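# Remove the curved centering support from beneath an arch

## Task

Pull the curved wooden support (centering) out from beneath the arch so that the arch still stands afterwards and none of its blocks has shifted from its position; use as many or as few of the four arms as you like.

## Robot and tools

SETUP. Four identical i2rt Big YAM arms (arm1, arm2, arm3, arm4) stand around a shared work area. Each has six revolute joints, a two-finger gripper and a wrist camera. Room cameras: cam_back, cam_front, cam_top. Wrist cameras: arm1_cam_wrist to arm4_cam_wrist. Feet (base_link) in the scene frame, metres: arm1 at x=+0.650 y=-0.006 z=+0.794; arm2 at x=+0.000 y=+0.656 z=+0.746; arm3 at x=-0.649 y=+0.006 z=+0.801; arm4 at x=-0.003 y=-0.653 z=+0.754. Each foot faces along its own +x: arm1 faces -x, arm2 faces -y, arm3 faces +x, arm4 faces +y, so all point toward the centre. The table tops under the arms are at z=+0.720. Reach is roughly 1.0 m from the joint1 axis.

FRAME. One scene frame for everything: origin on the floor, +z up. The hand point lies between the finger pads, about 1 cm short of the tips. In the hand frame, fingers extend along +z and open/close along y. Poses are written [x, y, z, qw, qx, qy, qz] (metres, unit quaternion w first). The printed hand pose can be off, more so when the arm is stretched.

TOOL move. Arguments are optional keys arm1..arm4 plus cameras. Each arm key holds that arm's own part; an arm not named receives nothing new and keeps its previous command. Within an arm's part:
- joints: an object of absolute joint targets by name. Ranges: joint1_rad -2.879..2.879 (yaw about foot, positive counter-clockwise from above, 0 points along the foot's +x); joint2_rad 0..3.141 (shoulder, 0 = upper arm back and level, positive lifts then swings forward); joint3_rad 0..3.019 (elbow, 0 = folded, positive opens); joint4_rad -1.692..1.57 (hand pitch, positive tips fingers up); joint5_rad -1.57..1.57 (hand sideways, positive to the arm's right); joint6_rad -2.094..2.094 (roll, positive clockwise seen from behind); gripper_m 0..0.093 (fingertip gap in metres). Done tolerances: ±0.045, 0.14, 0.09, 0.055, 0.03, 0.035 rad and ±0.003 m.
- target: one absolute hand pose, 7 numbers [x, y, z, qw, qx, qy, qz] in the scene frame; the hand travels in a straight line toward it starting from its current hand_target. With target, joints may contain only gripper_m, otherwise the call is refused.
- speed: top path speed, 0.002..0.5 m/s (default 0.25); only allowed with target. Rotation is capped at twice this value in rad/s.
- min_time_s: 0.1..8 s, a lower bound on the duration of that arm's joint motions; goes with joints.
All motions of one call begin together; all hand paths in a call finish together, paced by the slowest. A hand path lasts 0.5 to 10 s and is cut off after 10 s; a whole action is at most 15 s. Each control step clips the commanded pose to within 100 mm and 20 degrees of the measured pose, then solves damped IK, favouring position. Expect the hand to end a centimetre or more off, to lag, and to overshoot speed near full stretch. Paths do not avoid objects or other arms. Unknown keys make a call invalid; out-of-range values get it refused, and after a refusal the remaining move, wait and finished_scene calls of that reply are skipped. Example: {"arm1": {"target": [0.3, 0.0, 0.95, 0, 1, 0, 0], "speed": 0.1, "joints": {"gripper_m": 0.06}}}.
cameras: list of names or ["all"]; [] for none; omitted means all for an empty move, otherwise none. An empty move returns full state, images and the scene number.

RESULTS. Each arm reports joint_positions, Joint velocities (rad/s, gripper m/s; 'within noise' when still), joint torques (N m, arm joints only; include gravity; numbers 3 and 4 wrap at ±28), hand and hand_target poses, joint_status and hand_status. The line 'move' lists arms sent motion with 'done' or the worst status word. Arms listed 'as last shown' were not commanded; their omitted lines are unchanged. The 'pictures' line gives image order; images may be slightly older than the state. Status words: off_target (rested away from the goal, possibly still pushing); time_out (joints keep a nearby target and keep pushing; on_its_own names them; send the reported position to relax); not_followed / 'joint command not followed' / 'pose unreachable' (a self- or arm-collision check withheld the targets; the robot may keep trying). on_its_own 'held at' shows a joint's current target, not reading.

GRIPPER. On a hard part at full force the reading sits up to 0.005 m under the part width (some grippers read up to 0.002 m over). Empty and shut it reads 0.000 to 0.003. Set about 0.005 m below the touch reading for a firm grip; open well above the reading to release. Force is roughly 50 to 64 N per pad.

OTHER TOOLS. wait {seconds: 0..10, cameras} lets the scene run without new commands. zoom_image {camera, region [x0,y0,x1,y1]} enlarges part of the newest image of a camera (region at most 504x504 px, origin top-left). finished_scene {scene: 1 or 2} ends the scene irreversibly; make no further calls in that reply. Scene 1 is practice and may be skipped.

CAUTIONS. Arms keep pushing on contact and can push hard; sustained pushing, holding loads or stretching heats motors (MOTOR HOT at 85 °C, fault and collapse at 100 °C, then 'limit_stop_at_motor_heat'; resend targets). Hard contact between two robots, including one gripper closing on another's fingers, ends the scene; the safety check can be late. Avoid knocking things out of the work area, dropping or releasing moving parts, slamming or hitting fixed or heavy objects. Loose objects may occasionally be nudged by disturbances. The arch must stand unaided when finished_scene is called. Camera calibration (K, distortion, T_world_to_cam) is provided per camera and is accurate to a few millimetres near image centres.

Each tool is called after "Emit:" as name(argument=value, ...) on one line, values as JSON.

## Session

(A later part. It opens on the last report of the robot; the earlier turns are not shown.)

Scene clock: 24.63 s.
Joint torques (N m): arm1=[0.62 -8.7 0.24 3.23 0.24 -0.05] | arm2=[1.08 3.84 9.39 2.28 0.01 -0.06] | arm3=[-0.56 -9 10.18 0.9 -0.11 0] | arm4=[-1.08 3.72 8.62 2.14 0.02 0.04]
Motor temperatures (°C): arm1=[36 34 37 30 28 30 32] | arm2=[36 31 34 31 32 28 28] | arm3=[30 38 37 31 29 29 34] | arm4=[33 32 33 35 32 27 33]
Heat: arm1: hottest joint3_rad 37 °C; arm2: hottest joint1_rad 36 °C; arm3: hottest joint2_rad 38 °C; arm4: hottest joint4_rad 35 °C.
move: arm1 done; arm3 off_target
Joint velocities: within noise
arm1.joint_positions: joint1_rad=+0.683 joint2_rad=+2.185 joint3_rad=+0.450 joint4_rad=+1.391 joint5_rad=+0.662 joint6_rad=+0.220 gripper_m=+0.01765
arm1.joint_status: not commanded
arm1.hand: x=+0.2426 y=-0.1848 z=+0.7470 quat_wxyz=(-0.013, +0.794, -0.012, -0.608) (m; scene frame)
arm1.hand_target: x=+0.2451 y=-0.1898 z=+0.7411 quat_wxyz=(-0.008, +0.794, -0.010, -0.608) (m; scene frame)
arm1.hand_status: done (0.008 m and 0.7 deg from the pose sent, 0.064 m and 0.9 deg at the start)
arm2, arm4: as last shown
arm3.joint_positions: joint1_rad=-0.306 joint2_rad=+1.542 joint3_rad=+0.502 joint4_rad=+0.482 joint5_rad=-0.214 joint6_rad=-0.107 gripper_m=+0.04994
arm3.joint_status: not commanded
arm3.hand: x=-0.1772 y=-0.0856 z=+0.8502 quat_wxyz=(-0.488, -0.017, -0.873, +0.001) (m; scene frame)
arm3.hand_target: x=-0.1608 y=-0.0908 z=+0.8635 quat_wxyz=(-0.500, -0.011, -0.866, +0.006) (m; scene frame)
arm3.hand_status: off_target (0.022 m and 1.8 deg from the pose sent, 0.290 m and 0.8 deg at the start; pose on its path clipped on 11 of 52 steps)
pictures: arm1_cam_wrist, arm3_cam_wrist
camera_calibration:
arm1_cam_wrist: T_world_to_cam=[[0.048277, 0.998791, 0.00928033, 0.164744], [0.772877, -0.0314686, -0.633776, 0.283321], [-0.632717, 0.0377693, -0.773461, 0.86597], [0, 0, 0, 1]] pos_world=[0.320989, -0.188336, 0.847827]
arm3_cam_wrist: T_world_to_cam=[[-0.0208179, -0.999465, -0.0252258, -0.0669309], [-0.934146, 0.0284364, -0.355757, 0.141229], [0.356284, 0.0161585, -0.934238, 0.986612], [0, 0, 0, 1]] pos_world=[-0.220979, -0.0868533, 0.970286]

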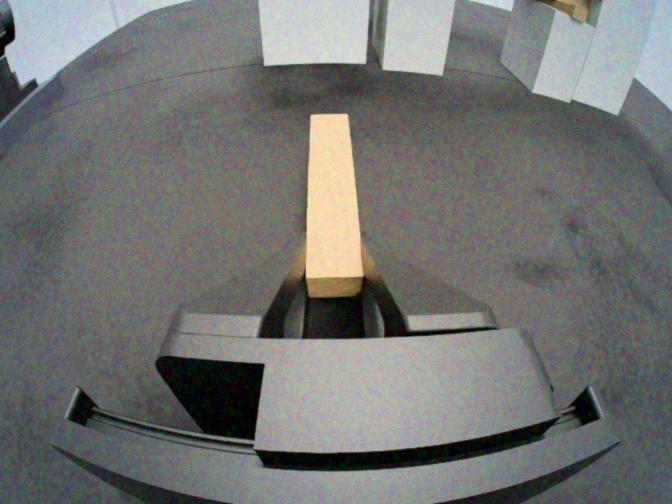

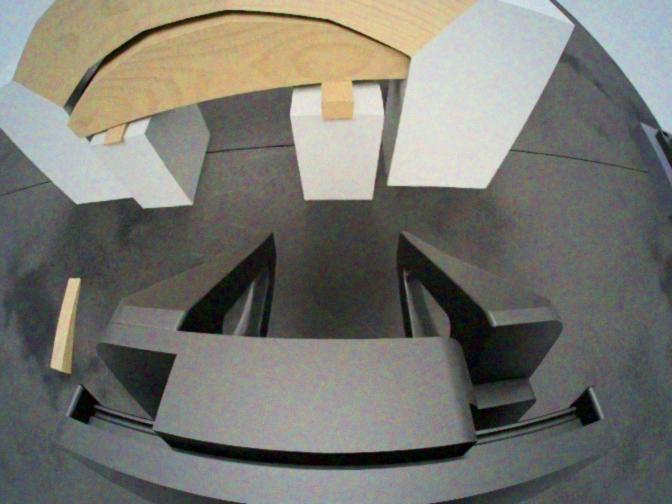

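Emit:
move(arm1={"joints":{"gripper_m":0.05}}, arm3={"target":[-0.057,-0.084,0.838,0.5,0.0106,0.8659,-0.0061],"speed":0.2})

Emit:
move(arm1={"target":[0.245,-0.19,0.83,0.0061,-0.8659,0.0106,0.5],"speed":0.25})

Emit:
move(arm1={"target":[0.10,0.084,0.88,0.0061,-0.8659,0.0106,0.5],"speed":0.5}, cameras=["arm1_cam_wrist","arm3_cam_wrist","cam_front"])

Scene clock: 26.47 s.
Joint torques (N m): arm1=[0.56 -8.7 0.24 3.19 0.24 -0.05] | arm2=[1.26 3.66 9.33 2.29 -0.02 -0.06] | arm3=[0.21 -12.28 10.71 0.94 0.21 0.23] | arm4=[-0.85 4.48 8.57 2 -0.02 0.02]
Motor temperatures (°C): arm1=[36 34 37 30 28 30 32] | arm2=[36 31 34 31 32 28 28] | arm3=[30 38 37 31 29 29 34] | arm4=[33 32 33 35 32 27 32]
Heat: arm1: hottest joint3_rad 37 °C; arm2: hottest joint1_rad 36 °C; arm3: hottest joint2_rad 38 °C; arm4: hottest joint4_rad 35 °C.
move: arm1 done; arm3 off_target
Joint velocities: within noise
arm1.joint_positions: joint1_rad=+0.683 joint2_rad=+2.185 joint3_rad=+0.450 joint4_rad=+1.393 joint5_rad=+0.662 joint6_rad=+0.220 gripper_m=+0.04993
arm1.joint_status: all done
arm1.hand: x=+0.2425 y=-0.1849 z=+0.7473 quat_wxyz=(-0.012, +0.794, -0.013, -0.608) (m; scene frame)
arm1.hand_target: x=+0.2451 y=-0.1898 z=+0.7411 quat_wxyz=(-0.007, +0.794, -0.010, -0.608) (m; scene frame)
arm1.hand_status: not commanded
arm2, arm4: as last shown
arm3.joint_positions: joint1_rad=-0.239 joint2_rad=+1.784 joint3_rad=+0.767 joint4_rad=+0.477 joint5_rad=-0.154 joint6_rad=-0.088 gripper_m=+0.04994
arm3.joint_status: not commanded
arm3.hand: x=-0.0751 y=-0.0838 z=+0.8320 quat_wxyz=(-0.493, -0.009, -0.870, +0.007) (m; scene frame)
arm3.hand_target: x=-0.0579 y=-0.0837 z=+0.8383 quat_wxyz=(-0.500, -0.010, -0.866, +0.006) (m; scene frame)
arm3.hand_status: off_target (0.019 m and 1.0 deg from the pose sent, 0.121 m and 1.8 deg at the start)
pictures: none

Scene clock: 28.10 s.
Joint torques (N m): arm1=[-1.44 -9.29 6 1.29 0.15 0.03] | arm2=[1.08 3.49 9.39 2.24 -0.02 -0.07] | arm3=[0.38 -11.69 10.62 0.94 0.21 0.19] | arm4=[-1.55 4.19 8.54 2.25 0.03 0.04]
Motor temperatures (°C): arm1=[36 34 37 30 28 30 32] | arm2=[36 31 34 31 32 28 28] | arm3=[30 38 37 31 29 29 34] | arm4=[33 32 33 35 32 27 32]
Heat: arm1: hottest joint3_rad 37 °C; arm2: hottest joint1_rad 36 °C; arm3: hottest joint2_rad 38 °C; arm4: hottest joint4_rad 35 °C.
move: arm1 off_target
Joint velocities: within noise
arm1.joint_positions: joint1_rad=+0.671 joint2_rad=+1.580 joint3_rad=+0.417 joint4_rad=+0.495 joint5_rad=+0.555 joint6_rad=+0.364 gripper_m=+0.04993
arm1.joint_status: not commanded
arm1.hand: x=+0.2604 y=-0.1852 z=+0.8149 quat_wxyz=(-0.016, +0.872, +0.006, -0.488) (m; scene frame)
arm1.hand_target: x=+0.2455 y=-0.1897 z=+0.8304 quat_wxyz=(-0.006, +0.866, -0.010, -0.500) (m; scene frame)
arm1.hand_status: off_target (0.022 m and 2.7 deg from the pose sent, 0.083 m and 14.9 deg at the start)
arm2, arm3, arm4: as last shown
arm3.hand: x=-0.0750 y=-0.0838 z=+0.8321 quat_wxyz=(-0.493, -0.009, -0.870, +0.007) (m; scene frame)
arm3.hand_target: x=-0.0578 y=-0.0837 z=+0.8384 quat_wxyz=(-0.500, -0.011, -0.866, +0.006) (m; scene frame)
pictures: none

Scene clock: 29.83 s.
Joint torques (N m): arm1=[-0.38 -9.23 8.64 1.48 -0.19 -0.25] | arm2=[1.26 3.78 9.32 2.32 -0.01 -0.06] | arm3=[0.26 -11.69 10.58 0.91 0.2 0.19] | arm4=[-1.08 4.31 8.59 2.03 0 0.03]
Motor temperatures (°C): arm1=[36 34 37 30 28 30 32] | arm2=[36 31 34 31 32 28 28] | arm3=[30 38 38 31 29 29 34] | arm4=[33 32 34 35 32 27 32]
Heat: arm1: hottest joint3_rad 37 °C; arm2: hottest joint1_rad 36 °C; arm3: hottest joint2_rad 38 °C; arm4: hottest joint4_rad 35 °C.
move: arm1 off_target
Joint velocities: within noise
arm1.joint_positions: joint1_rad=-0.190 joint2_rad=+1.594 joint3_rad=+0.674 joint4_rad=+0.374 joint5_rad=-0.166 joint6_rad=-0.077 gripper_m=+0.04993
arm1.joint_status: not commanded
arm1.hand: x=+0.1172 y=+0.0807 z=+0.8734 quat_wxyz=(-0.003, +0.868, -0.017, -0.496) (m; scene frame)
arm1.hand_target: x=+0.1009 y=+0.0840 z=+0.8804 quat_wxyz=(-0.006, +0.866, -0.011, -0.500) (m; scene frame)
arm1.hand_status: off_target (0.019 m and 1.0 deg from the pose sent, 0.320 m and 2.7 deg at the start; pose on its path clipped on 14 of 52 steps)
arm2, arm3, arm4: as last shown
pictures: arm1_cam_wrist, arm3_cam_wrist, cam_front
camera_calibration:
arm1_cam_wrist: T_world_to_cam=[[0.045028, 0.998978, -0.00389392, -0.0836491], [0.913092, -0.0427374, -0.405507, 0.253721], [-0.405259, 0.0147037, -0.914083, 0.972419], [0, 0, 0, 1]] pos_world=[0.166178, 0.0801089, 0.991432]
arm3_cam_wrist: T_world_to_cam=[[-0.0137358, -0.999876, -0.00768846, -0.0776164], [-0.93038, 0.0155974, -0.366265, 0.238231], [0.36634, 0.00212226, -0.930479, 0.92969], [0, 0, 0, 1]] pos_world=[-0.120003, -0.0832956, 0.951715]

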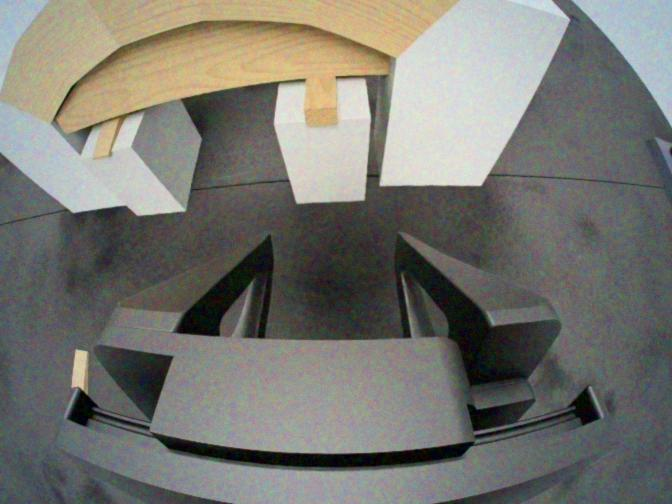

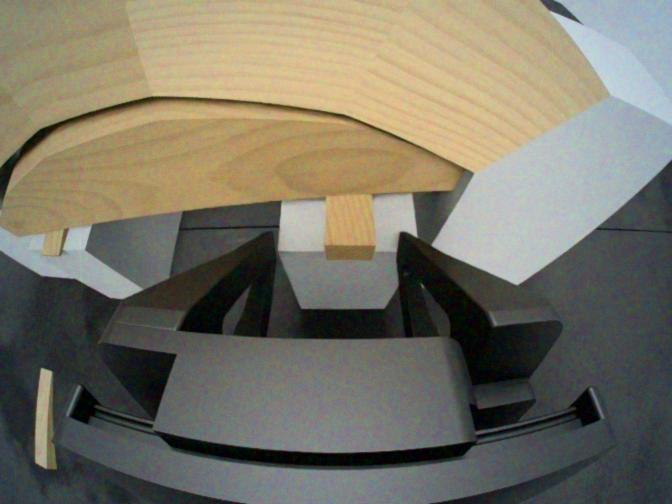

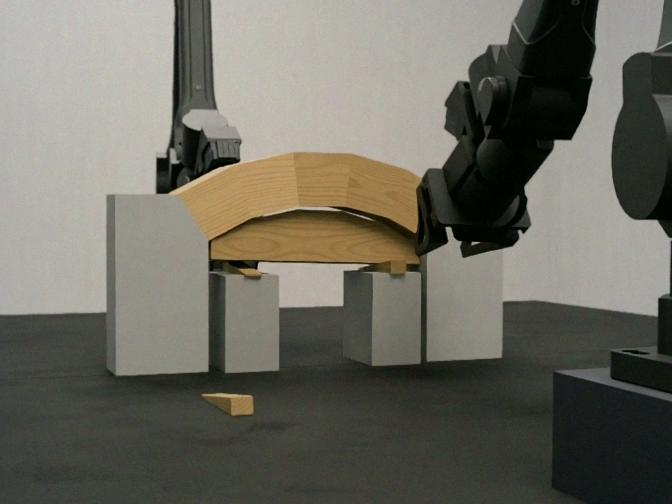

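Emit:
move(arm1={"target":[0.004,0.078,0.864,0.0061,-0.8659,0.0106,0.5],"speed":0.2}, arm3={"target":[-0.051,-0.097,0.840,0.5,0.0106,0.8659,-0.0061],"speed":0.1}, cameras=["arm1_cam_wrist","arm3_cam_wrist"])

Scene clock: 31.70 s.
Joint torques (N m): arm1=[0.38 -12.51 8.94 1.54 0.06 0.03] | arm2=[1.08 3.72 9.39 2.28 -0.01 -0.07] | arm3=[-0.97 -11.99 10.8 0.91 -0.11 0.05] | arm4=[-1.55 3.96 8.53 2.1 -0.01 0.01]
Motor temperatures (°C): arm1=[36 34 37 30 28 30 32] | arm2=[36 31 34 31 32 28 28] | arm3=[30 39 38 31 29 29 34] | arm4=[33 32 34 35 32 27 32]
Heat: arm1: hottest joint3_rad 37 °C; arm2: hottest joint1_rad 36 °C; arm3: hottest joint2_rad 39 °C; arm4: hottest joint4_rad 35 °C.
move: arm1 off_target; arm3 off_target
Joint velocities: within noise
arm1.joint_positions: joint1_rad=-0.146 joint2_rad=+1.804 joint3_rad=+0.939 joint4_rad=+0.333 joint5_rad=-0.127 joint6_rad=-0.074 gripper_m=+0.04993
arm1.joint_status: not commanded
arm1.hand: x=+0.0209 y=+0.0807 z=+0.8643 quat_wxyz=(-0.010, +0.866, -0.009, -0.500) (m; scene frame)
arm1.hand_target: x=+0.0049 y=+0.0778 z=+0.8643 quat_wxyz=(-0.006, +0.866, -0.011, -0.500) (m; scene frame)
arm1.hand_status: off_target (0.017 m and 0.5 deg from the pose sent, 0.114 m and 1.0 deg at the start)
arm2, arm4: as last shown
arm3.joint_positions: joint1_rad=-0.249 joint2_rad=+1.794 joint3_rad=+0.793 joint4_rad=+0.458 joint5_rad=-0.169 joint6_rad=-0.088 gripper_m=+0.04994
arm3.joint_status: not commanded
arm3.hand: x=-0.0678 y=-0.0886 z=+0.8334 quat_wxyz=(-0.492, -0.010, -0.871, +0.003) (m; scene frame)
arm3.hand_target: x=-0.0520 y=-0.0968 z=+0.8403 quat_wxyz=(-0.500, -0.011, -0.866, +0.006) (m; scene frame)
arm3.hand_status: off_target (0.020 m and 1.1 deg from the pose sent, 0.028 m and 1.0 deg at the start)
pictures: arm1_cam_wrist, arm3_cam_wrist
camera_calibration:
arm1_cam_wrist: T_world_to_cam=[[0.0371795, 0.999191, 0.015357, -0.0958407], [0.909906, -0.0274959, -0.413901, 0.34405], [-0.413144, 0.0293621, -0.910192, 0.920716], [0, 0, 0, 1]] pos_world=[0.0708979, 0.0781889, 0.981903]
arm3_cam_wrist: T_world_to_cam=[[-0.0109535, -0.999815, -0.0158238, -0.075253], [-0.930946, 0.0159727, -0.364807, 0.244209], [0.364992, 0.0107352, -0.930949, 0.929382], [0, 0, 0, 1]] pos_world=[-0.112696, -0.0891169, 0.953105]

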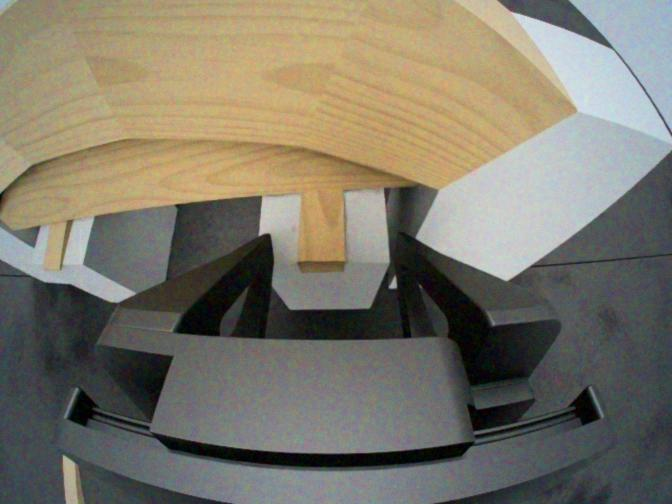

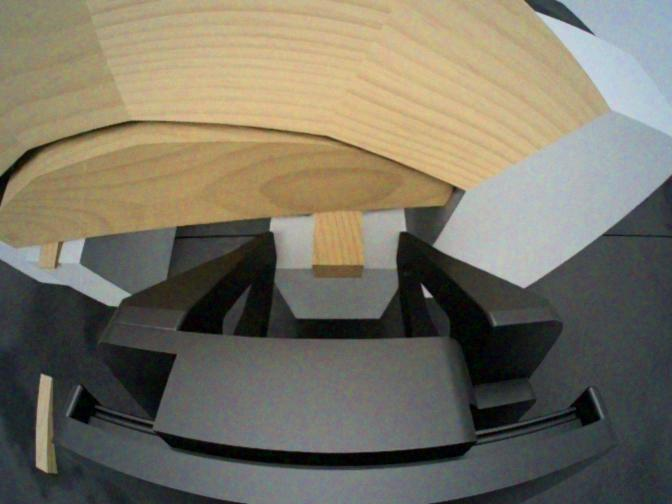

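Emit:
move(arm1={"target":[0.001,0.070,0.846,0.0061,-0.8659,0.0106,0.5],"speed":0.1}, arm3={"joints":{"gripper_m":0.012}}, cameras=["arm1_cam_wrist","arm3_cam_wrist"])

Scene clock: 33.03 s.
Joint torques (N m): arm1=[1.14 -11.75 8.55 3.43 0.13 0.05] | arm2=[1.26 3.72 9.32 2.3 -0.01 -0.07] | arm3=[-0.91 -12.04 10.81 0.92 -0.05 0.05] | arm4=[-1.32 4.42 8.57 2.17 -0.02 0.06]
Motor temperatures (°C): arm1=[36 35 37 30 28 30 32] | arm2=[36 31 34 31 32 28 28] | arm3=[30 39 38 31 29 29 34] | arm4=[33 32 34 35 32 27 32]
Heat: arm1: hottest joint3_rad 37 °C; arm2: hottest joint1_rad 36 °C; arm3: hottest joint2_rad 39 °C; arm4: hottest joint4_rad 35 °C.
move: arm1 off_target; arm3 off_target
Joint velocities: within noise
arm1.joint_positions: joint1_rad=-0.140 joint2_rad=+1.832 joint3_rad=+0.939 joint4_rad=+0.335 joint5_rad=-0.114 joint6_rad=-0.066 gripper_m=+0.04993
arm1.joint_status: not commanded
arm1.hand: x=+0.0221 y=+0.0784 z=+0.8476 quat_wxyz=(-0.010, +0.873, -0.013, -0.488) (m; scene frame)
arm1.hand_target: x=+0.0026 y=+0.0696 z=+0.8463 quat_wxyz=(-0.006, +0.866, -0.011, -0.500) (m; scene frame)
arm1.hand_status: off_target (0.023 m and 1.6 deg from the pose sent, 0.029 m and 0.5 deg at the start)
arm2, arm4: as last shown
arm3.joint_positions: joint1_rad=-0.249 joint2_rad=+1.794 joint3_rad=+0.793 joint4_rad=+0.458 joint5_rad=-0.170 joint6_rad=-0.088 gripper_m=+0.01741
arm3.joint_status: gripper_m off_target (ended at +0.01743, target +0.01200)
arm3.hand: x=-0.0679 y=-0.0886 z=+0.8335 quat_wxyz=(-0.492, -0.010, -0.870, +0.003) (m; scene frame)
arm3.hand_target: x=-0.0520 y=-0.0969 z=+0.8403 quat_wxyz=(-0.500, -0.011, -0.866, +0.006) (m; scene frame)
arm3.hand_status: not commanded
pictures: arm1_cam_wrist, arm3_cam_wrist
camera_calibration:
arm1_cam_wrist: T_world_to_cam=[[0.0445429, 0.998937, 0.0118642, -0.0904385], [0.920125, -0.0363975, -0.38993, 0.316178], [-0.389084, 0.0282851, -0.920768, 0.914559], [0, 0, 0, 1]] pos_world=[0.0689455, 0.075982, 0.966457]
arm3_cam_wrist: T_world_to_cam=[[-0.010364, -0.999811, -0.0164447, -0.0746957], [-0.930922, 0.0156514, -0.364883, 0.244258], [0.365072, 0.0115271, -0.930908, 0.929423], [0, 0, 0, 1]] pos_world=[-0.112695, -0.0892181, 0.953105]

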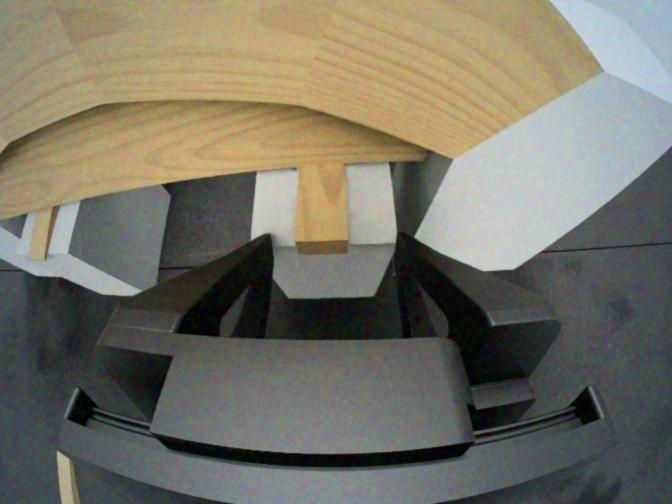

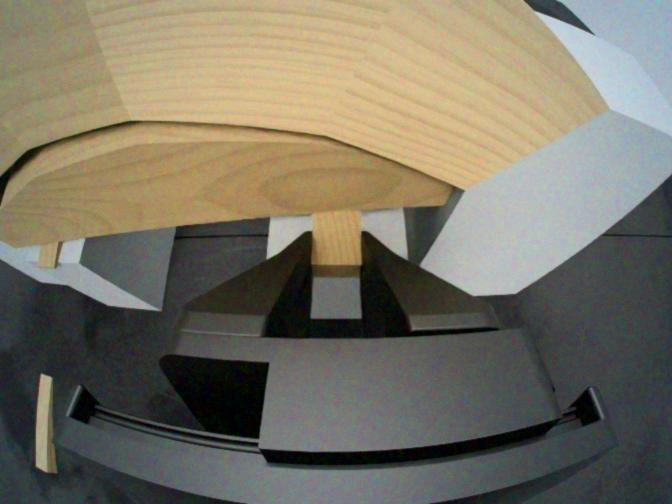

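Emit:
move(arm1={"target":[-0.008,0.061,0.849,0.0061,-0.8659,0.0106,0.5],"speed":0.1})

Emit:
move(arm1={"joints":{"gripper_m":0.012}}, cameras=["arm1_cam_wrist"])

Scene clock: 34.37 s.
Joint torques (N m): arm1=[2.32 -11.34 9.95 2.7 0.26 0.07] | arm2=[1.14 3.96 9.35 2.29 -0.02 -0.07] | arm3=[-0.91 -11.93 10.81 0.92 -0.05 0.03] | arm4=[-0.85 4.07 8.72 2.17 -0.02 0.01]
Motor temperatures (°C): arm1=[36 35 37 30 28 30 32] | arm2=[36 31 34 31 32 28 28] | arm3=[30 39 38 31 29 29 34] | arm4=[33 32 34 35 32 27 32]
Heat: arm1: hottest joint3_rad 37 °C; arm2: hottest joint1_rad 36 °C; arm3: hottest joint2_rad 39 °C; arm4: hottest joint4_rad 35 °C.
move: arm1 off_target
Joint velocities: within noise
arm1.joint_positions: joint1_rad=-0.135 joint2_rad=+1.832 joint3_rad=+0.939 joint4_rad=+0.335 joint5_rad=-0.101 joint6_rad=-0.058 gripper_m=+0.04993
arm1.joint_status: not commanded
arm1.hand: x=+0.0219 y=+0.0781 z=+0.8474 quat_wxyz=(-0.013, +0.873, -0.018, -0.488) (m; scene frame)
arm1.hand_target: x=-0.0050 y=+0.0602 z=+0.8498 quat_wxyz=(-0.006, +0.866, -0.011, -0.500) (m; scene frame)
arm1.hand_status: off_target (0.034 m and 2.0 deg from the pose sent, 0.035 m and 1.6 deg at the start)
arm2.joint_positions: joint1_rad=+0.031 joint2_rad=+0.603 joint3_rad=+1.457 joint4_rad=-1.387 joint5_rad=-0.263 joint6_rad=+0.761 gripper_m=+0.09396
arm2.joint_status: not commanded
arm2.hand: x=+0.0421 y=+0.4486 z=+1.3126 quat_wxyz=(-0.497, -0.768, -0.393, +0.094) (m; scene frame)
arm2.hand_target: x=+0.0421 y=+0.4516 z=+1.3209 quat_wxyz=(-0.505, -0.763, -0.391, +0.098) (m; scene frame)
arm2.hand_status: not commanded
arm3: as last shown
arm4.joint_positions: joint1_rad=-0.454 joint2_rad=+0.631 joint3_rad=+1.450 joint4_rad=-1.565 joint5_rad=-0.075 joint6_rad=-0.150 gripper_m=+0.09396
arm4.joint_status: not commanded
arm4.hand: x=+0.0668 y=-0.4724 z=+1.2759 quat_wxyz=(-0.346, +0.552, -0.728, -0.214) (m; scene frame)
arm4.hand_target: x=+0.0658 y=-0.4742 z=+1.2836 quat_wxyz=(-0.354, +0.550, -0.724, -0.218) (m; scene frame)
arm4.hand_status: not commanded
pictures: none

Scene clock: 35.00 s.
Joint torques (N m): arm1=[1.03 -11.16 10.03 2.74 0.16 0.05] | arm2=[1.26 3.84 9.33 2.26 0 -0.08] | arm3=[-0.97 -11.93 10.81 0.95 -0.06 0.05] | arm4=[-0.73 3.78 8.59 1.96 0 0.01]
Motor temperatures (°C): arm1=[36 35 37 30 28 30 32] | arm2=[36 31 34 31 32 28 28] | arm3=[30 39 38 31 29 29 34] | arm4=[33 32 34 35 32 27 32]
Heat: arm1: hottest joint3_rad 37 °C; arm2: hottest joint1_rad 36 °C; arm3: hottest joint2_rad 39 °C; arm4: hottest joint4_rad 35 °C.
move: arm1 off_target
Joint velocities: within noise
arm1.joint_positions: joint1_rad=-0.117 joint2_rad=+1.830 joint3_rad=+0.939 joint4_rad=+0.335 joint5_rad=-0.098 joint6_rad=-0.056 gripper_m=+0.01684
arm1.joint_status: gripper_m off_target (ended at +0.01687, target +0.01200)
arm1.hand: x=+0.0203 y=+0.0671 z=+0.8489 quat_wxyz=(-0.009, +0.872, -0.012, -0.489) (m; scene frame)
arm1.hand_target: x=-0.0050 y=+0.0602 z=+0.8498 quat_wxyz=(-0.006, +0.866, -0.011, -0.500) (m; scene frame)
arm1.hand_status: not commanded
arm2, arm3, arm4: as last shown
pictures: arm1_cam_wrist
camera_calibration:
arm1_cam_wrist: T_world_to_cam=[[0.0419081, 0.99905, 0.0119363, -0.0791992], [0.919604, -0.0338994, -0.391381, 0.319025], [-0.390604, 0.0273787, -0.920151, 0.915011], [0, 0, 0, 1]] pos_world=[0.06735, 0.0648869, 0.967754]

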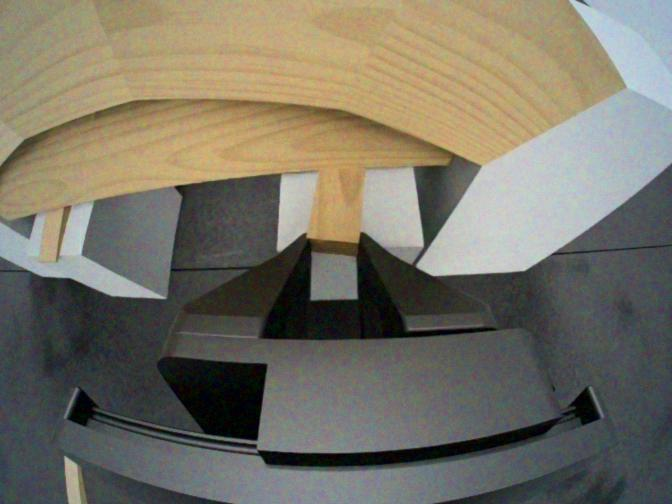

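Emit:
move(arm1={"target":[0.117,0.066,0.856,0.0061,-0.8659,0.0106,0.5],"speed":0.045}, arm3={"target":[-0.172,-0.094,0.844,0.5,0.0106,0.8659,-0.0061],"speed":0.045}, cameras=["arm1_cam_wrist","arm3_cam_wrist","cam_front","cam_top"])

Scene clock: 38.47 s.
Joint torques (N m): arm1=[-1.44 -12.63 3.99 3.26 -0.19 -0.21] | arm2=[1.08 3.78 9.37 2.3 -0.02 -0.07] | arm3=[-1.08 -11.75 5.78 2.13 -0.13 -0.02] | arm4=[-1.32 4.25 8.64 2.07 -0.01 0.05]
Motor temperatures (°C): arm1=[36 35 37 30 28 30 32] | arm2=[36 31 34 31 32 28 28] | arm3=[30 39 38 31 29 29 35] | arm4=[33 32 34 35 31 27 32]
Heat: arm1: hottest joint3_rad 37 °C; arm2: hottest joint1_rad 36 °C; arm3: hottest joint2_rad 39 °C; arm4: hottest joint4_rad 35 °C.
move: arm1 off_target; arm3 off_target
Joint velocities: within noise
arm1.joint_positions: joint1_rad=-0.139 joint2_rad=+1.661 joint3_rad=+0.664 joint4_rad=+0.434 joint5_rad=-0.134 joint6_rad=-0.061 gripper_m=+0.01684
arm1.joint_status: not commanded
arm1.hand: x=+0.1148 y=+0.0593 z=+0.8461 quat_wxyz=(+0.000, +0.873, -0.011, -0.487) (m; scene frame)
arm1.hand_target: x=+0.1169 y=+0.0659 z=+0.8559 quat_wxyz=(-0.006, +0.866, -0.011, -0.500) (m; scene frame)
arm1.hand_status: off_target (0.012 m and 1.9 deg from the pose sent, 0.097 m and 1.5 deg at the start)
arm2, arm4: as last shown
arm3.joint_positions: joint1_rad=-0.316 joint2_rad=+1.616 joint3_rad=+0.508 joint4_rad=+0.535 joint5_rad=-0.228 joint6_rad=-0.116 gripper_m=+0.01741
arm3.joint_status: not commanded
arm3.hand: x=-0.1749 y=-0.0887 z=+0.8297 quat_wxyz=(-0.482, -0.014, -0.876, -0.002) (m; scene frame)
arm3.hand_target: x=-0.1720 y=-0.0940 z=+0.8438 quat_wxyz=(-0.500, -0.011, -0.866, +0.006) (m; scene frame)
arm3.hand_status: off_target (0.016 m and 2.6 deg from the pose sent, 0.105 m and 1.1 deg at the start)
pictures: arm1_cam_wrist, arm3_cam_wrist, cam_front, cam_top
camera_calibration:
arm1_cam_wrist: T_world_to_cam=[[0.0304779, 0.999529, -0.00349321, -0.0609567], [0.921686, -0.0294561, -0.386818, 0.226345], [-0.386738, 0.00856974, -0.92215, 0.951831], [0, 0, 0, 1]] pos_world=[0.161348, 0.0594383, 0.965072]
arm3_cam_wrist: T_world_to_cam=[[-0.0141894, -0.999489, -0.0286555, -0.0664572], [-0.938787, 0.0231821, -0.343716, 0.12501], [0.344205, 0.0220243, -0.938636, 0.968752], [0, 0, 0, 1]] pos_world=[-0.217035, -0.0906573, 0.950369]

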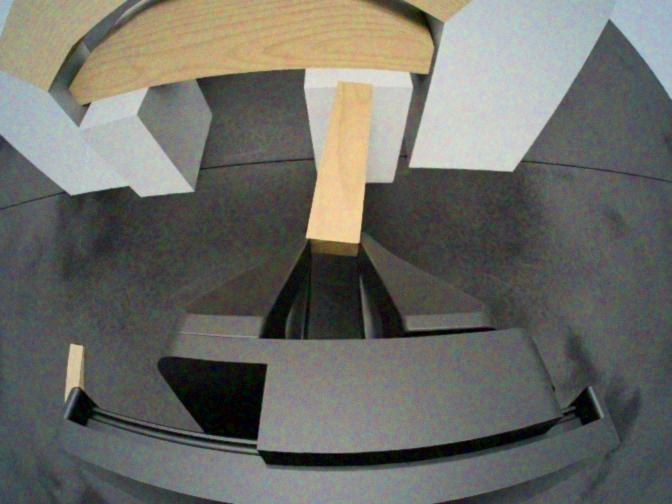

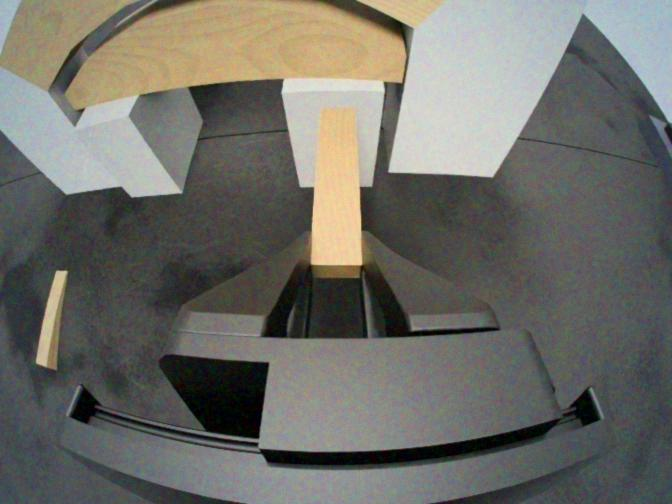

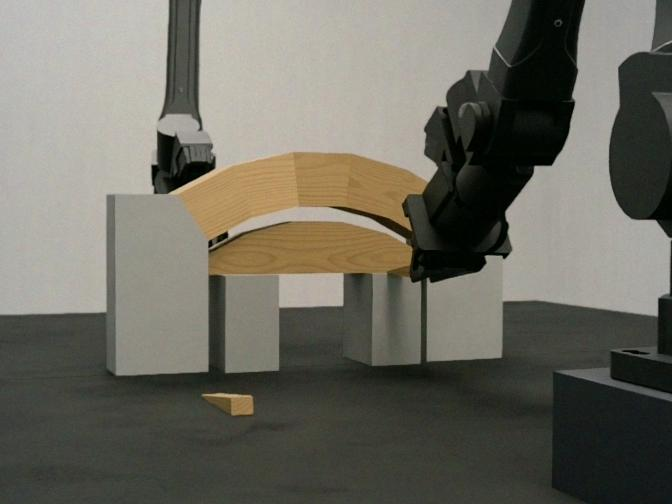

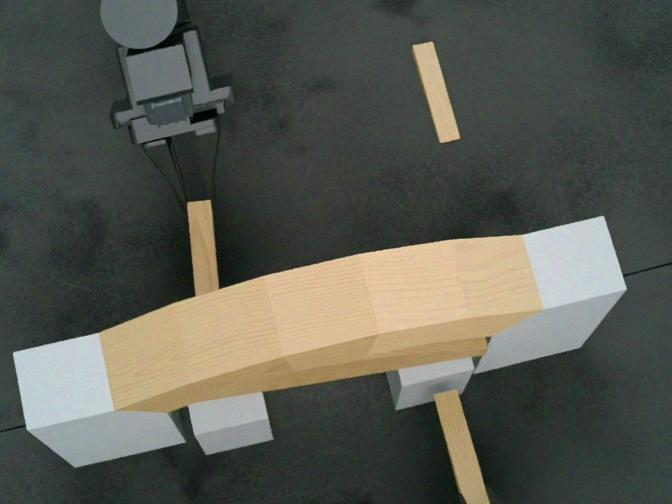

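Emit:
move(arm1={"target":[0.23,0.19,0.80,0.0061,-0.8659,0.0106,0.5],"speed":0.25}, arm3={"target":[-0.180,-0.044,0.862,0.5,0.0106,0.8659,-0.0061],"speed":0.15}, cameras=["arm3_cam_wrist"])

Emit:
move(arm1={"target":[0.235,0.19,0.741,0.0061,-0.8659,0.0106,0.5],"speed":0.1}, cameras=["arm1_cam_wrist","cam_top","cam_back"])

Scene clock: 42.30 s.
Joint torques (N m): arm1=[-1.26 -7.71 2.97 3.15 -0.37 -0.23] | arm2=[1.08 3.72 9.37 2.29 -0.02 -0.05] | arm3=[0.56 -10.58 6.24 0.94 0.23 0.19] | arm4=[-0.85 4.13 8.54 2.13 -0.03 0.02]
Motor temperatures (°C): arm1=[36 35 37 30 28 30 32] | arm2=[36 31 35 31 32 28 28] | arm3=[30 39 38 31 29 29 35] | arm4=[33 32 34 35 31 27 32]
Heat: arm1: hottest joint3_rad 37 °C; arm2: hottest joint1_rad 36 °C; arm3: hottest joint2_rad 39 °C; arm4: hottest joint4_rad 35 °C.
move: arm1 done; arm3 done
Joint velocities: within noise
arm1.joint_positions: joint1_rad=-0.583 joint2_rad=+1.703 joint3_rad=+0.492 joint4_rad=+0.599 joint5_rad=-0.506 joint6_rad=-0.309 gripper_m=+0.01684
arm1.joint_status: not commanded
arm1.hand: x=+0.2261 y=+0.1868 z=+0.8069 quat_wxyz=(-0.002, +0.866, -0.011, -0.500) (m; scene frame)
arm1.hand_target: x=+0.2300 y=+0.1899 z=+0.8003 quat_wxyz=(-0.006, +0.866, -0.011, -0.500) (m; scene frame)
arm1.hand_status: done (0.009 m and 0.5 deg from the pose sent, 0.180 m and 1.9 deg at the start)
arm2, arm4: as last shown
arm3.joint_positions: joint1_rad=-0.194 joint2_rad=+1.511 joint3_rad=+0.466 joint4_rad=+0.515 joint5_rad=-0.113 joint6_rad=-0.064 gripper_m=+0.01741
arm3.joint_status: not commanded
arm3.hand: x=-0.1797 y=-0.0481 z=+0.8553 quat_wxyz=(-0.496, -0.010, -0.868, +0.009) (m; scene frame)
arm3.hand_target: x=-0.1799 y=-0.0440 z=+0.8618 quat_wxyz=(-0.500, -0.010, -0.866, +0.006) (m; scene frame)
arm3.hand_status: done (0.008 m and 0.7 deg from the pose sent, 0.055 m and 2.6 deg at the start)
pictures: arm3_cam_wrist
camera_calibration:
arm3_cam_wrist: T_world_to_cam=[[-0.0163427, -0.99985, -0.00566453, -0.0453496], [-0.927797, 0.0172764, -0.372685, 0.154801], [0.372727, -0.000835156, -0.927941, 0.988413], [0, 0, 0, 1]] pos_world=[-0.225526, -0.0471918, 0.974624]

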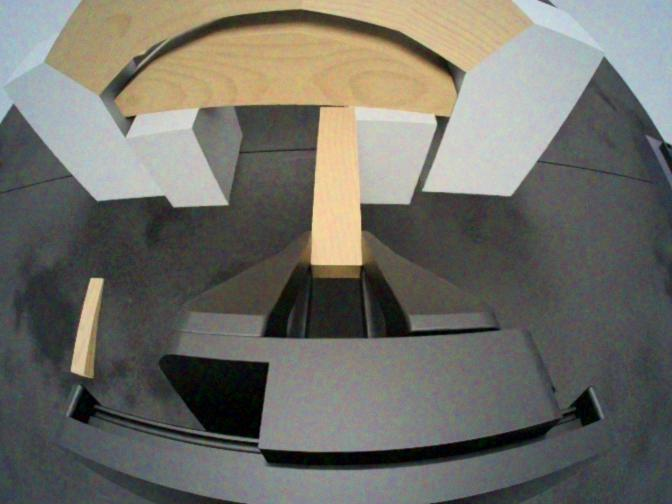

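Scene clock: 43.70 s.
Joint torques (N m): arm1=[-1.44 -8.88 1.69 3.22 -0.37 -0.22] | arm2=[1.14 3.72 9.39 2.29 -0.02 -0.05] | arm3=[0.62 -10.64 6.26 0.96 0.22 0.2] | arm4=[-1.08 4.37 8.64 2.02 0 0.04]
Motor temperatures (°C): arm1=[36 35 37 30 28 30 32] | arm2=[36 31 35 31 32 28 28] | arm3=[30 39 38 31 29 29 35] | arm4=[33 32 34 35 31 27 32]
Heat: arm1: hottest joint3_rad 37 °C; arm2: hottest joint1_rad 36 °C; arm3: hottest joint2_rad 39 °C; arm4: hottest joint4_rad 35 °C.
move: arm1 done
Joint velocities: within noise
arm1.joint_positions: joint1_rad=-0.588 joint2_rad=+1.942 joint3_rad=+0.492 joint4_rad=+0.830 joint5_rad=-0.513 joint6_rad=-0.317 gripper_m=+0.01684
arm1.joint_status: not commanded
arm1.hand: x=+0.2317 y=+0.1852 z=+0.7460 quat_wxyz=(-0.001, +0.867, -0.010, -0.499) (m; scene frame)
arm1.hand_target: x=+0.2350 y=+0.1900 z=+0.7412 quat_wxyz=(-0.006, +0.866, -0.011, -0.500) (m; scene frame)
arm1.hand_status: done (0.008 m and 0.6 deg from the pose sent, 0.066 m and 0.5 deg at the start)
arm2, arm3, arm4: as last shown
arm3.hand_target: x=-0.1799 y=-0.0440 z=+0.8619 quat_wxyz=(-0.500, -0.010, -0.866, +0.006) (m; scene frame)
pictures: arm1_cam_wrist, cam_back, cam_top
camera_calibration:
arm1_cam_wrist: T_world_to_cam=[[0.0303822, 0.999537, -0.00134807, -0.192332], [0.911086, -0.0282482, -0.411247, 0.104051], [-0.411095, 0.0112664, -0.911523, 0.900895], [0, 0, 0, 1]] pos_world=[0.281398, 0.185033, 0.863718]

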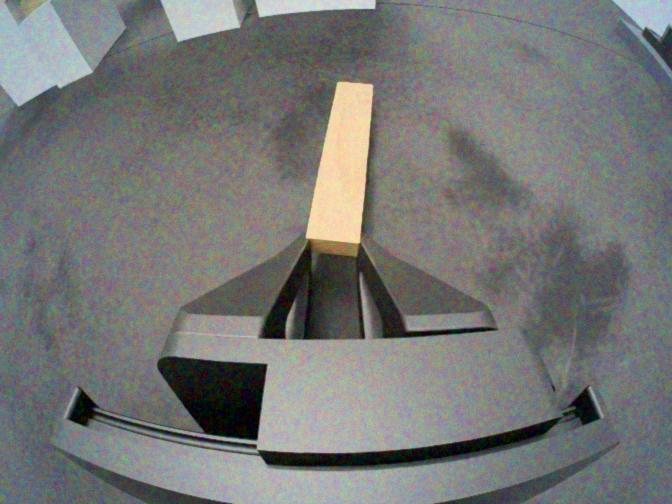

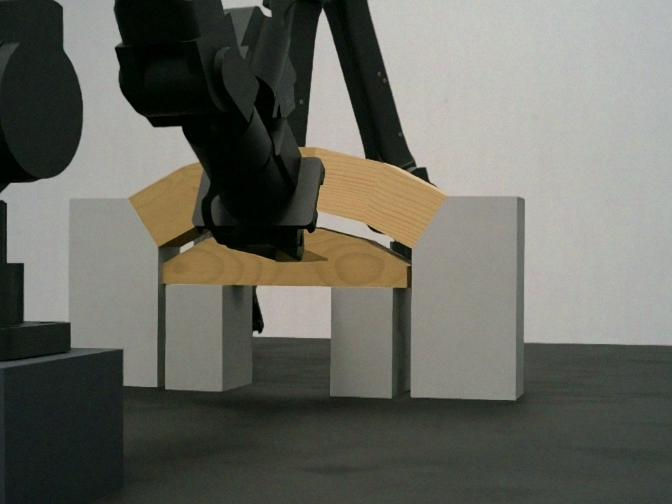

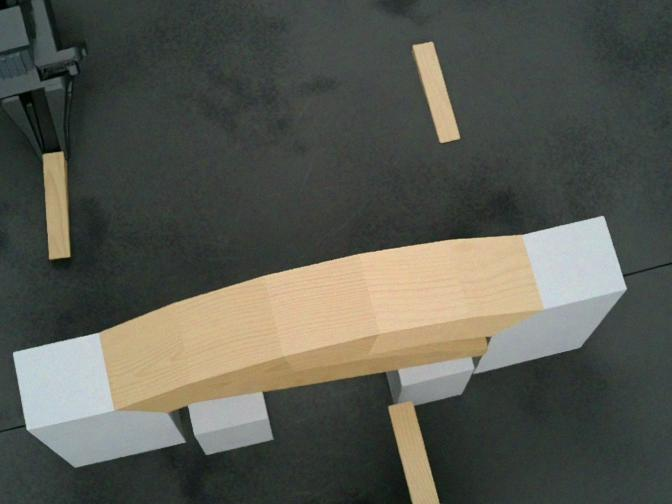

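Emit:
move(arm1={"target":[0.235,0.19,0.733,0.0061,-0.8659,0.0106,0.5],"speed":0.1}, arm3={"target":[-0.136,-0.047,0.852,0.5,0.0106,0.8659,-0.0061],"speed":0.06}, cameras=["arm3_cam_wrist","cam_top"])

Emit:
move(arm1={"joints":{"gripper_m":0.05}})

Scene clock: 46.10 s.
Joint torques (N m): arm1=[-1.38 -8.35 1.88 2.92 -0.29 -0.22] | arm2=[1.14 3.66 9.37 2.25 0 -0.06] | arm3=[0.5 -8.59 10.09 1.35 0.23 0.19] | arm4=[-0.56 4.01 8.51 2.02 -0.03 0.03]
Motor temperatures (°C): arm1=[36 35 37 30 28 30 32] | arm2=[36 31 35 31 32 28 28] | arm3=[30 39 38 31 29 29 35] | arm4=[33 32 34 35 31 27 32]
Heat: arm1: hottest joint3_rad 37 °C; arm2: hottest joint1_rad 36 °C; arm3: hottest joint2_rad 39 °C; arm4: hottest joint4_rad 35 °C.
move: arm1 off_target; arm3 off_target
Joint velocities: within noise
arm1.joint_positions: joint1_rad=-0.588 joint2_rad=+1.965 joint3_rad=+0.492 joint4_rad=+0.865 joint5_rad=-0.515 joint6_rad=-0.317 gripper_m=+0.01684
arm1.joint_status: not commanded
arm1.hand: x=+0.2315 y=+0.1851 z=+0.7424 quat_wxyz=(-0.003, +0.864, -0.008, -0.503) (m; scene frame)
arm1.hand_target: x=+0.2351 y=+0.1898 z=+0.7332 quat_wxyz=(-0.006, +0.866, -0.011, -0.500) (m; scene frame)
arm1.hand_status: off_target (0.011 m and 0.6 deg from the pose sent, 0.014 m and 0.6 deg at the start)
arm2, arm4: as last shown
arm3.joint_positions: joint1_rad=-0.185 joint2_rad=+1.596 joint3_rad=+0.533 joint4_rad=+0.515 joint5_rad=-0.104 joint6_rad=-0.059 gripper_m=+0.01741
arm3.joint_status: not commanded
arm3.hand: x=-0.1556 y=-0.0490 z=+0.8426 quat_wxyz=(-0.488, -0.011, -0.873, +0.008) (m; scene frame)
arm3.hand_target: x=-0.1371 y=-0.0468 z=+0.8524 quat_wxyz=(-0.500, -0.011, -0.866, +0.006) (m; scene frame)
arm3.hand_status: off_target (0.022 m and 1.6 deg from the pose sent, 0.044 m and 0.6 deg at the start)
pictures: arm3_cam_wrist, cam_top
camera_calibration:
arm3_cam_wrist: T_world_to_cam=[[-0.0177337, -0.999809, -0.00827379, -0.04386], [-0.934407, 0.019517, -0.355671, 0.157181], [0.355764, 0.00142372, -0.934575, 0.970776], [0, 0, 0, 1]] pos_world=[-0.199274, -0.0483014, 0.962804]

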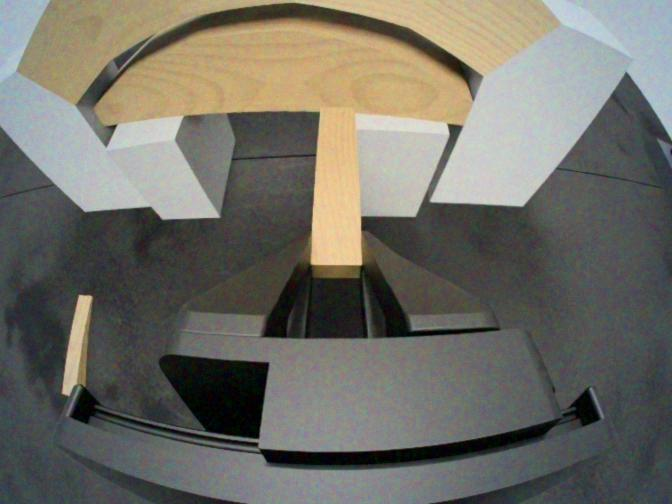

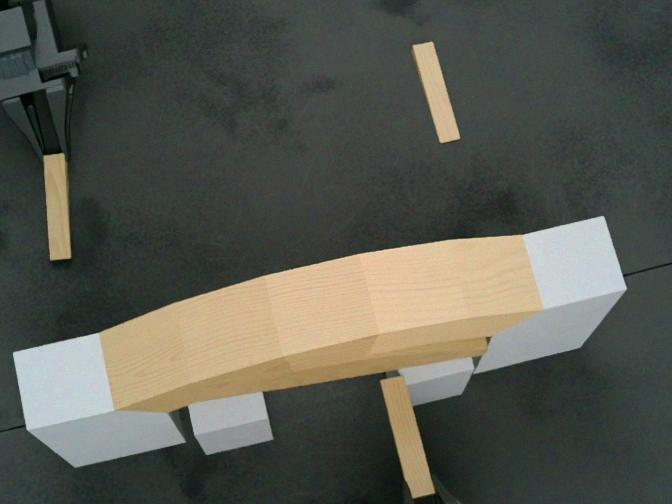

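Scene clock: 46.73 s.
Joint torques (N m): arm1=[-1.61 -8.23 1.88 2.8 -0.23 -0.2] | arm2=[1.26 3.72 9.37 2.28 -0.01 -0.04] | arm3=[0.5 -8.7 10.06 1.33 0.22 0.19] | arm4=[-1.08 3.72 8.54 2.06 -0.01 0]
Motor temperatures (°C): arm1=[36 35 37 30 28 30 32] | arm2=[36 31 35 31 32 28 28] | arm3=[30 39 38 31 29 29 35] | arm4=[33 32 34 35 31 27 32]
Heat: arm1: hottest joint3_rad 37 °C; arm2: hottest joint1_rad 36 °C; arm3: hottest joint2_rad 39 °C; arm4: hottest joint4_rad 35 °C.
move: arm1 done
Joint velocities: within noise
arm1.joint_positions: joint1_rad=-0.588 joint2_rad=+1.966 joint3_rad=+0.492 joint4_rad=+0.868 joint5_rad=-0.516 joint6_rad=-0.318 gripper_m=+0.04984
arm1.joint_status: all done
arm1.hand: x=+0.2312 y=+0.1850 z=+0.7429 quat_wxyz=(-0.003, +0.864, -0.007, -0.504) (m; scene frame)
arm1.hand_target: x=+0.2351 y=+0.1898 z=+0.7332 quat_wxyz=(-0.006, +0.866, -0.011, -0.500) (m; scene frame)
arm1.hand_status: not commanded
arm2, arm3, arm4: as last shown
pictures: none

Emit:
move(arm1={"target":[0.24,0.19,0.82,0.0061,-0.8659,0.0106,0.5],"speed":0.25}, arm3={"target":[-0.119,-0.047,0.852,0.5,0.0106,0.8659,-0.0061],"speed":0.06}, cameras=["arm3_cam_wrist","cam_top"])

Scene clock: 48.67 s.
Joint torques (N m): arm1=[-1.49 -9.7 3.56 1.29 -0.37 -0.24] | arm2=[1.03 3.9 9.29 2.28 0 -0.07] | arm3=[0.56 -9.17 11.41 1.05 0.21 0.19] | arm4=[-1.08 4.01 8.7 2.17 -0.01 0.05]
Motor temperatures (°C): arm1=[36 35 37 30 28 30 32] | arm2=[36 31 35 31 32 28 28] | arm3=[30 39 39 31 29 29 35] | arm4=[33 32 34 35 31 27 32]
Heat: arm1: hottest joint3_rad 37 °C; arm2: hottest joint1_rad 36 °C; arm3: hottest joint2_rad 39 °C; arm4: hottest joint4_rad 35 °C.
move: arm1 done; arm3 off_target
Joint velocities: within noise
arm1.joint_positions: joint1_rad=-0.599 joint2_rad=+1.645 joint3_rad=+0.468 joint4_rad=+0.561 joint5_rad=-0.521 joint6_rad=-0.321 gripper_m=+0.04993
arm1.joint_status: not commanded
arm1.hand: x=+0.2366 y=+0.1854 z=+0.8183 quat_wxyz=(-0.002, +0.865, -0.010, -0.502) (m; scene frame)
arm1.hand_target: x=+0.2400 y=+0.1899 z=+0.8199 quat_wxyz=(-0.006, +0.866, -0.011, -0.500) (m; scene frame)
arm1.hand_status: done (0.006 m and 0.5 deg from the pose sent, 0.078 m and 0.8 deg at the start)
arm2, arm4: as last shown
arm3.joint_positions: joint1_rad=-0.180 joint2_rad=+1.625 joint3_rad=+0.563 joint4_rad=+0.506 joint5_rad=-0.098 joint6_rad=-0.055 gripper_m=+0.01741
arm3.joint_status: not commanded
arm3.hand: x=-0.1452 y=-0.0490 z=+0.8387 quat_wxyz=(-0.484, -0.012, -0.875, +0.008) (m; scene frame)
arm3.hand_target: x=-0.1207 y=-0.0467 z=+0.8530 quat_wxyz=(-0.500, -0.011, -0.866, +0.006) (m; scene frame)
arm3.hand_status: off_target (0.029 m and 2.1 deg from the pose sent, 0.038 m and 1.6 deg at the start)
pictures: arm3_cam_wrist, cam_top
camera_calibration:
arm3_cam_wrist: T_world_to_cam=[[-0.0195431, -0.999767, -0.00915784, -0.0432838], [-0.937143, 0.0215092, -0.348283, 0.158973], [0.348399, 0.00177569, -0.937345, 0.964666], [0, 0, 0, 1]] pos_world=[-0.187953, -0.048406, 0.959196]

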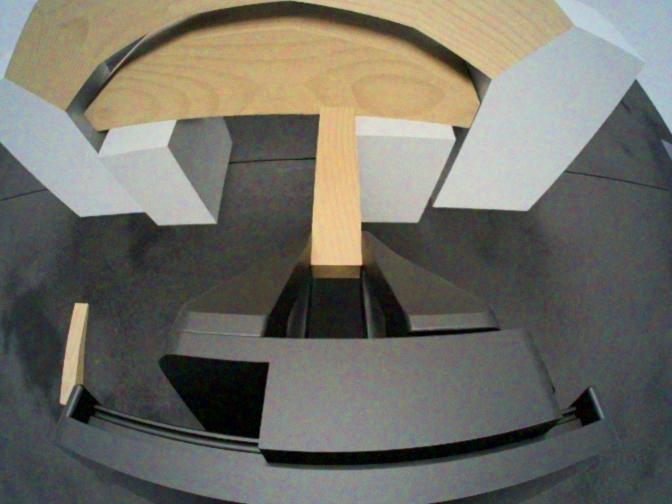

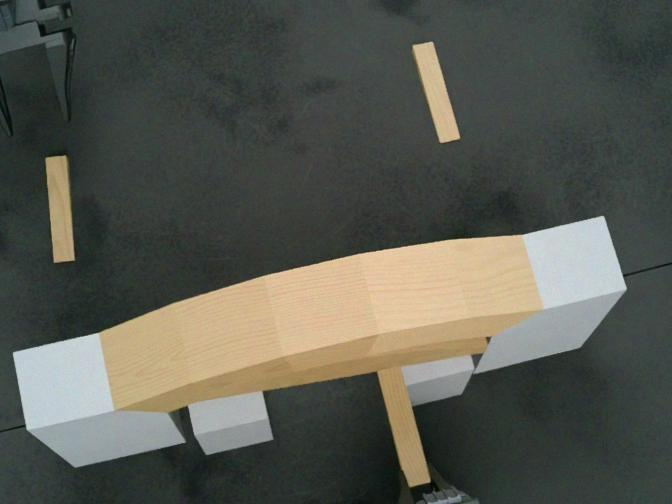

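Emit:
move(arm1={"target":[0.12,-0.003,0.8685,-0.4721,-0.5152,0.5275,0.4834],"speed":0.4,"joints":{"gripper_m":0.088}}, arm3={"target":[-0.105,-0.047,0.850,0.5,0.0106,0.8659,-0.0061],"speed":0.06}, cameras=["arm3_cam_wrist","cam_top","arm1_cam_wrist","cam_front"])

Scene clock: 52.10 s.
Joint torques (N m): arm1=[0.62 -8.88 4.37 3.6 0.12 -0.07] | arm2=[1.38 3.78 9.37 2.3 -0.02 -0.05] | arm3=[0.67 -9.29 11.81 1.05 0.27 0.19] | arm4=[-1.26 4.19 8.77 2.24 -0.03 0.04]
Motor temperatures (°C): arm1=[36 35 37 30 28 30 32] | arm2=[36 31 35 31 32 28 28] | arm3=[30 39 39 31 29 29 35] | arm4=[33 32 35 35 31 27 32]
Heat: arm1: hottest joint3_rad 37 °C; arm2: hottest joint1_rad 36 °C; arm3: hottest joint2_rad 39 °C; arm4: hottest joint3_rad 35 °C.
move: arm1 off_target; arm3 off_target
Joint velocities: within noise
arm1.joint_positions: joint1_rad=+0.013 joint2_rad=+1.864 joint3_rad=+0.499 joint4_rad=+1.246 joint5_rad=+0.021 joint6_rad=+1.570 gripper_m=+0.08791
arm1.joint_status: all done
arm1.hand: x=+0.1302 y=+0.0036 z=+0.8665 quat_wxyz=(+0.460, +0.522, -0.533, -0.481) (m; scene frame)
arm1.hand_target: x=+0.1205 y=-0.0031 z=+0.8685 quat_wxyz=(+0.472, +0.515, -0.528, -0.483) (m; scene frame)
arm1.hand_status: off_target (0.012 m and 1.8 deg from the pose sent, 0.227 m and 92.4 deg at the start)
arm2.joint_positions: joint1_rad=+0.031 joint2_rad=+0.603 joint3_rad=+1.457 joint4_rad=-1.387 joint5_rad=-0.263 joint6_rad=+0.761 gripper_m=+0.09396
arm2.joint_status: not commanded
arm2.hand: x=+0.0421 y=+0.4486 z=+1.3126 quat_wxyz=(-0.497, -0.768, -0.393, +0.094) (m; scene frame)
arm2.hand_target: x=+0.0421 y=+0.4516 z=+1.3209 quat_wxyz=(-0.505, -0.763, -0.391, +0.098) (m; scene frame)
arm2.hand_status: not commanded
arm3.joint_positions: joint1_rad=-0.176 joint2_rad=+1.652 joint3_rad=+0.597 joint4_rad=+0.500 joint5_rad=-0.096 joint6_rad=-0.054 gripper_m=+0.01741
arm3.joint_status: not commanded
arm3.hand: x=-0.1328 y=-0.0488 z=+0.8374 quat_wxyz=(-0.485, -0.011, -0.875, +0.008) (m; scene frame)
arm3.hand_target: x=-0.1068 y=-0.0467 z=+0.8510 quat_wxyz=(-0.500, -0.011, -0.866, +0.006) (m; scene frame)
arm3.hand_status: off_target (0.031 m and 2.1 deg from the pose sent, 0.042 m and 2.1 deg at the start)
arm4.joint_positions: joint1_rad=-0.454 joint2_rad=+0.631 joint3_rad=+1.450 joint4_rad=-1.565 joint5_rad=-0.075 joint6_rad=-0.150 gripper_m=+0.09396
arm4.joint_status: not commanded
arm4.hand: x=+0.0668 y=-0.4724 z=+1.2759 quat_wxyz=(-0.346, +0.552, -0.728, -0.214) (m; scene frame)
arm4.hand_target: x=+0.0658 y=-0.4742 z=+1.2836 quat_wxyz=(-0.354, +0.550, -0.724, -0.218) (m; scene frame)
arm4.hand_status: not commanded
pictures: arm1_cam_wrist, arm3_cam_wrist, cam_front, cam_top
camera_calibration:
arm1_cam_wrist: T_world_to_cam=[[0.128076, 0.00832863, -0.991729, 0.841543], [0.549204, -0.833239, 0.0639287, -0.120792], [-0.825816, -0.55285, -0.111292, 0.333762], [0, 0, 0, 1]] pos_world=[0.234184, 0.0768625, 0.87945]
arm3_cam_wrist: T_world_to_cam=[[-0.017996, -0.999798, -0.00897904, -0.0428525], [-0.936992, 0.0199978, -0.348778, 0.170567], [0.348887, 0.0021367, -0.937162, 0.959056], [0, 0, 0, 1]] pos_world=[-0.175553, -0.048304, 0.957896]

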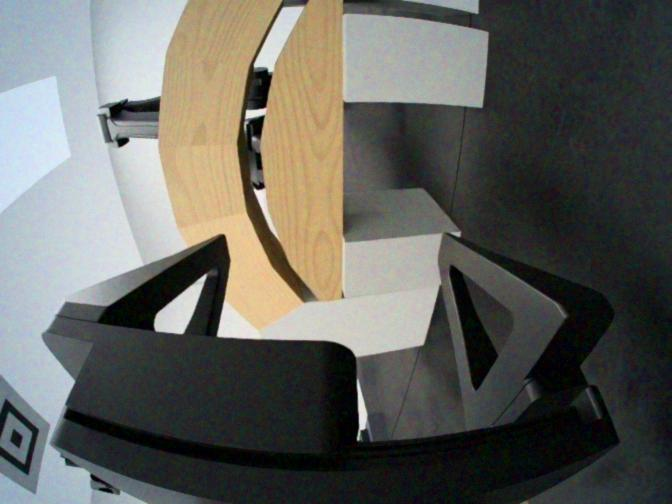

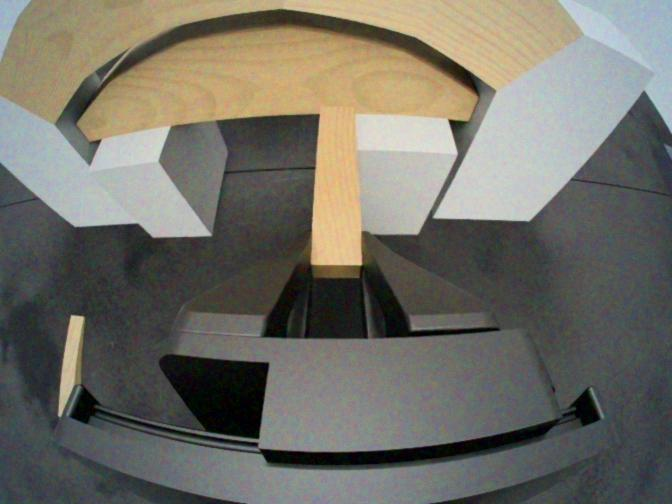

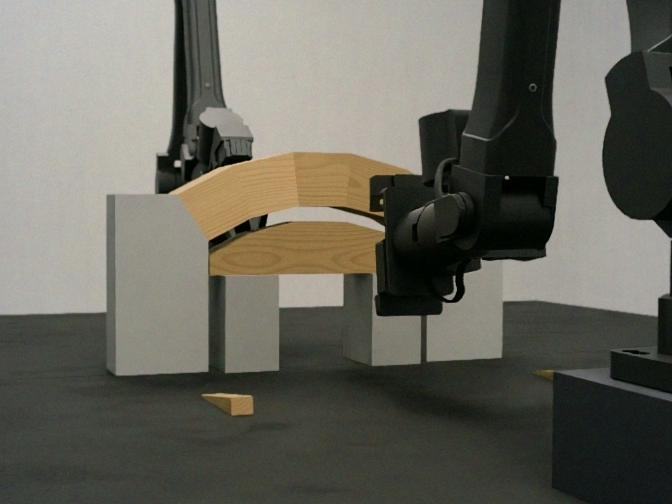

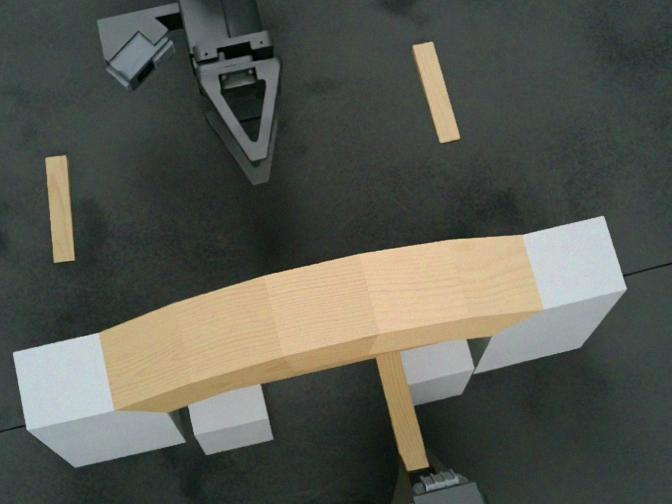

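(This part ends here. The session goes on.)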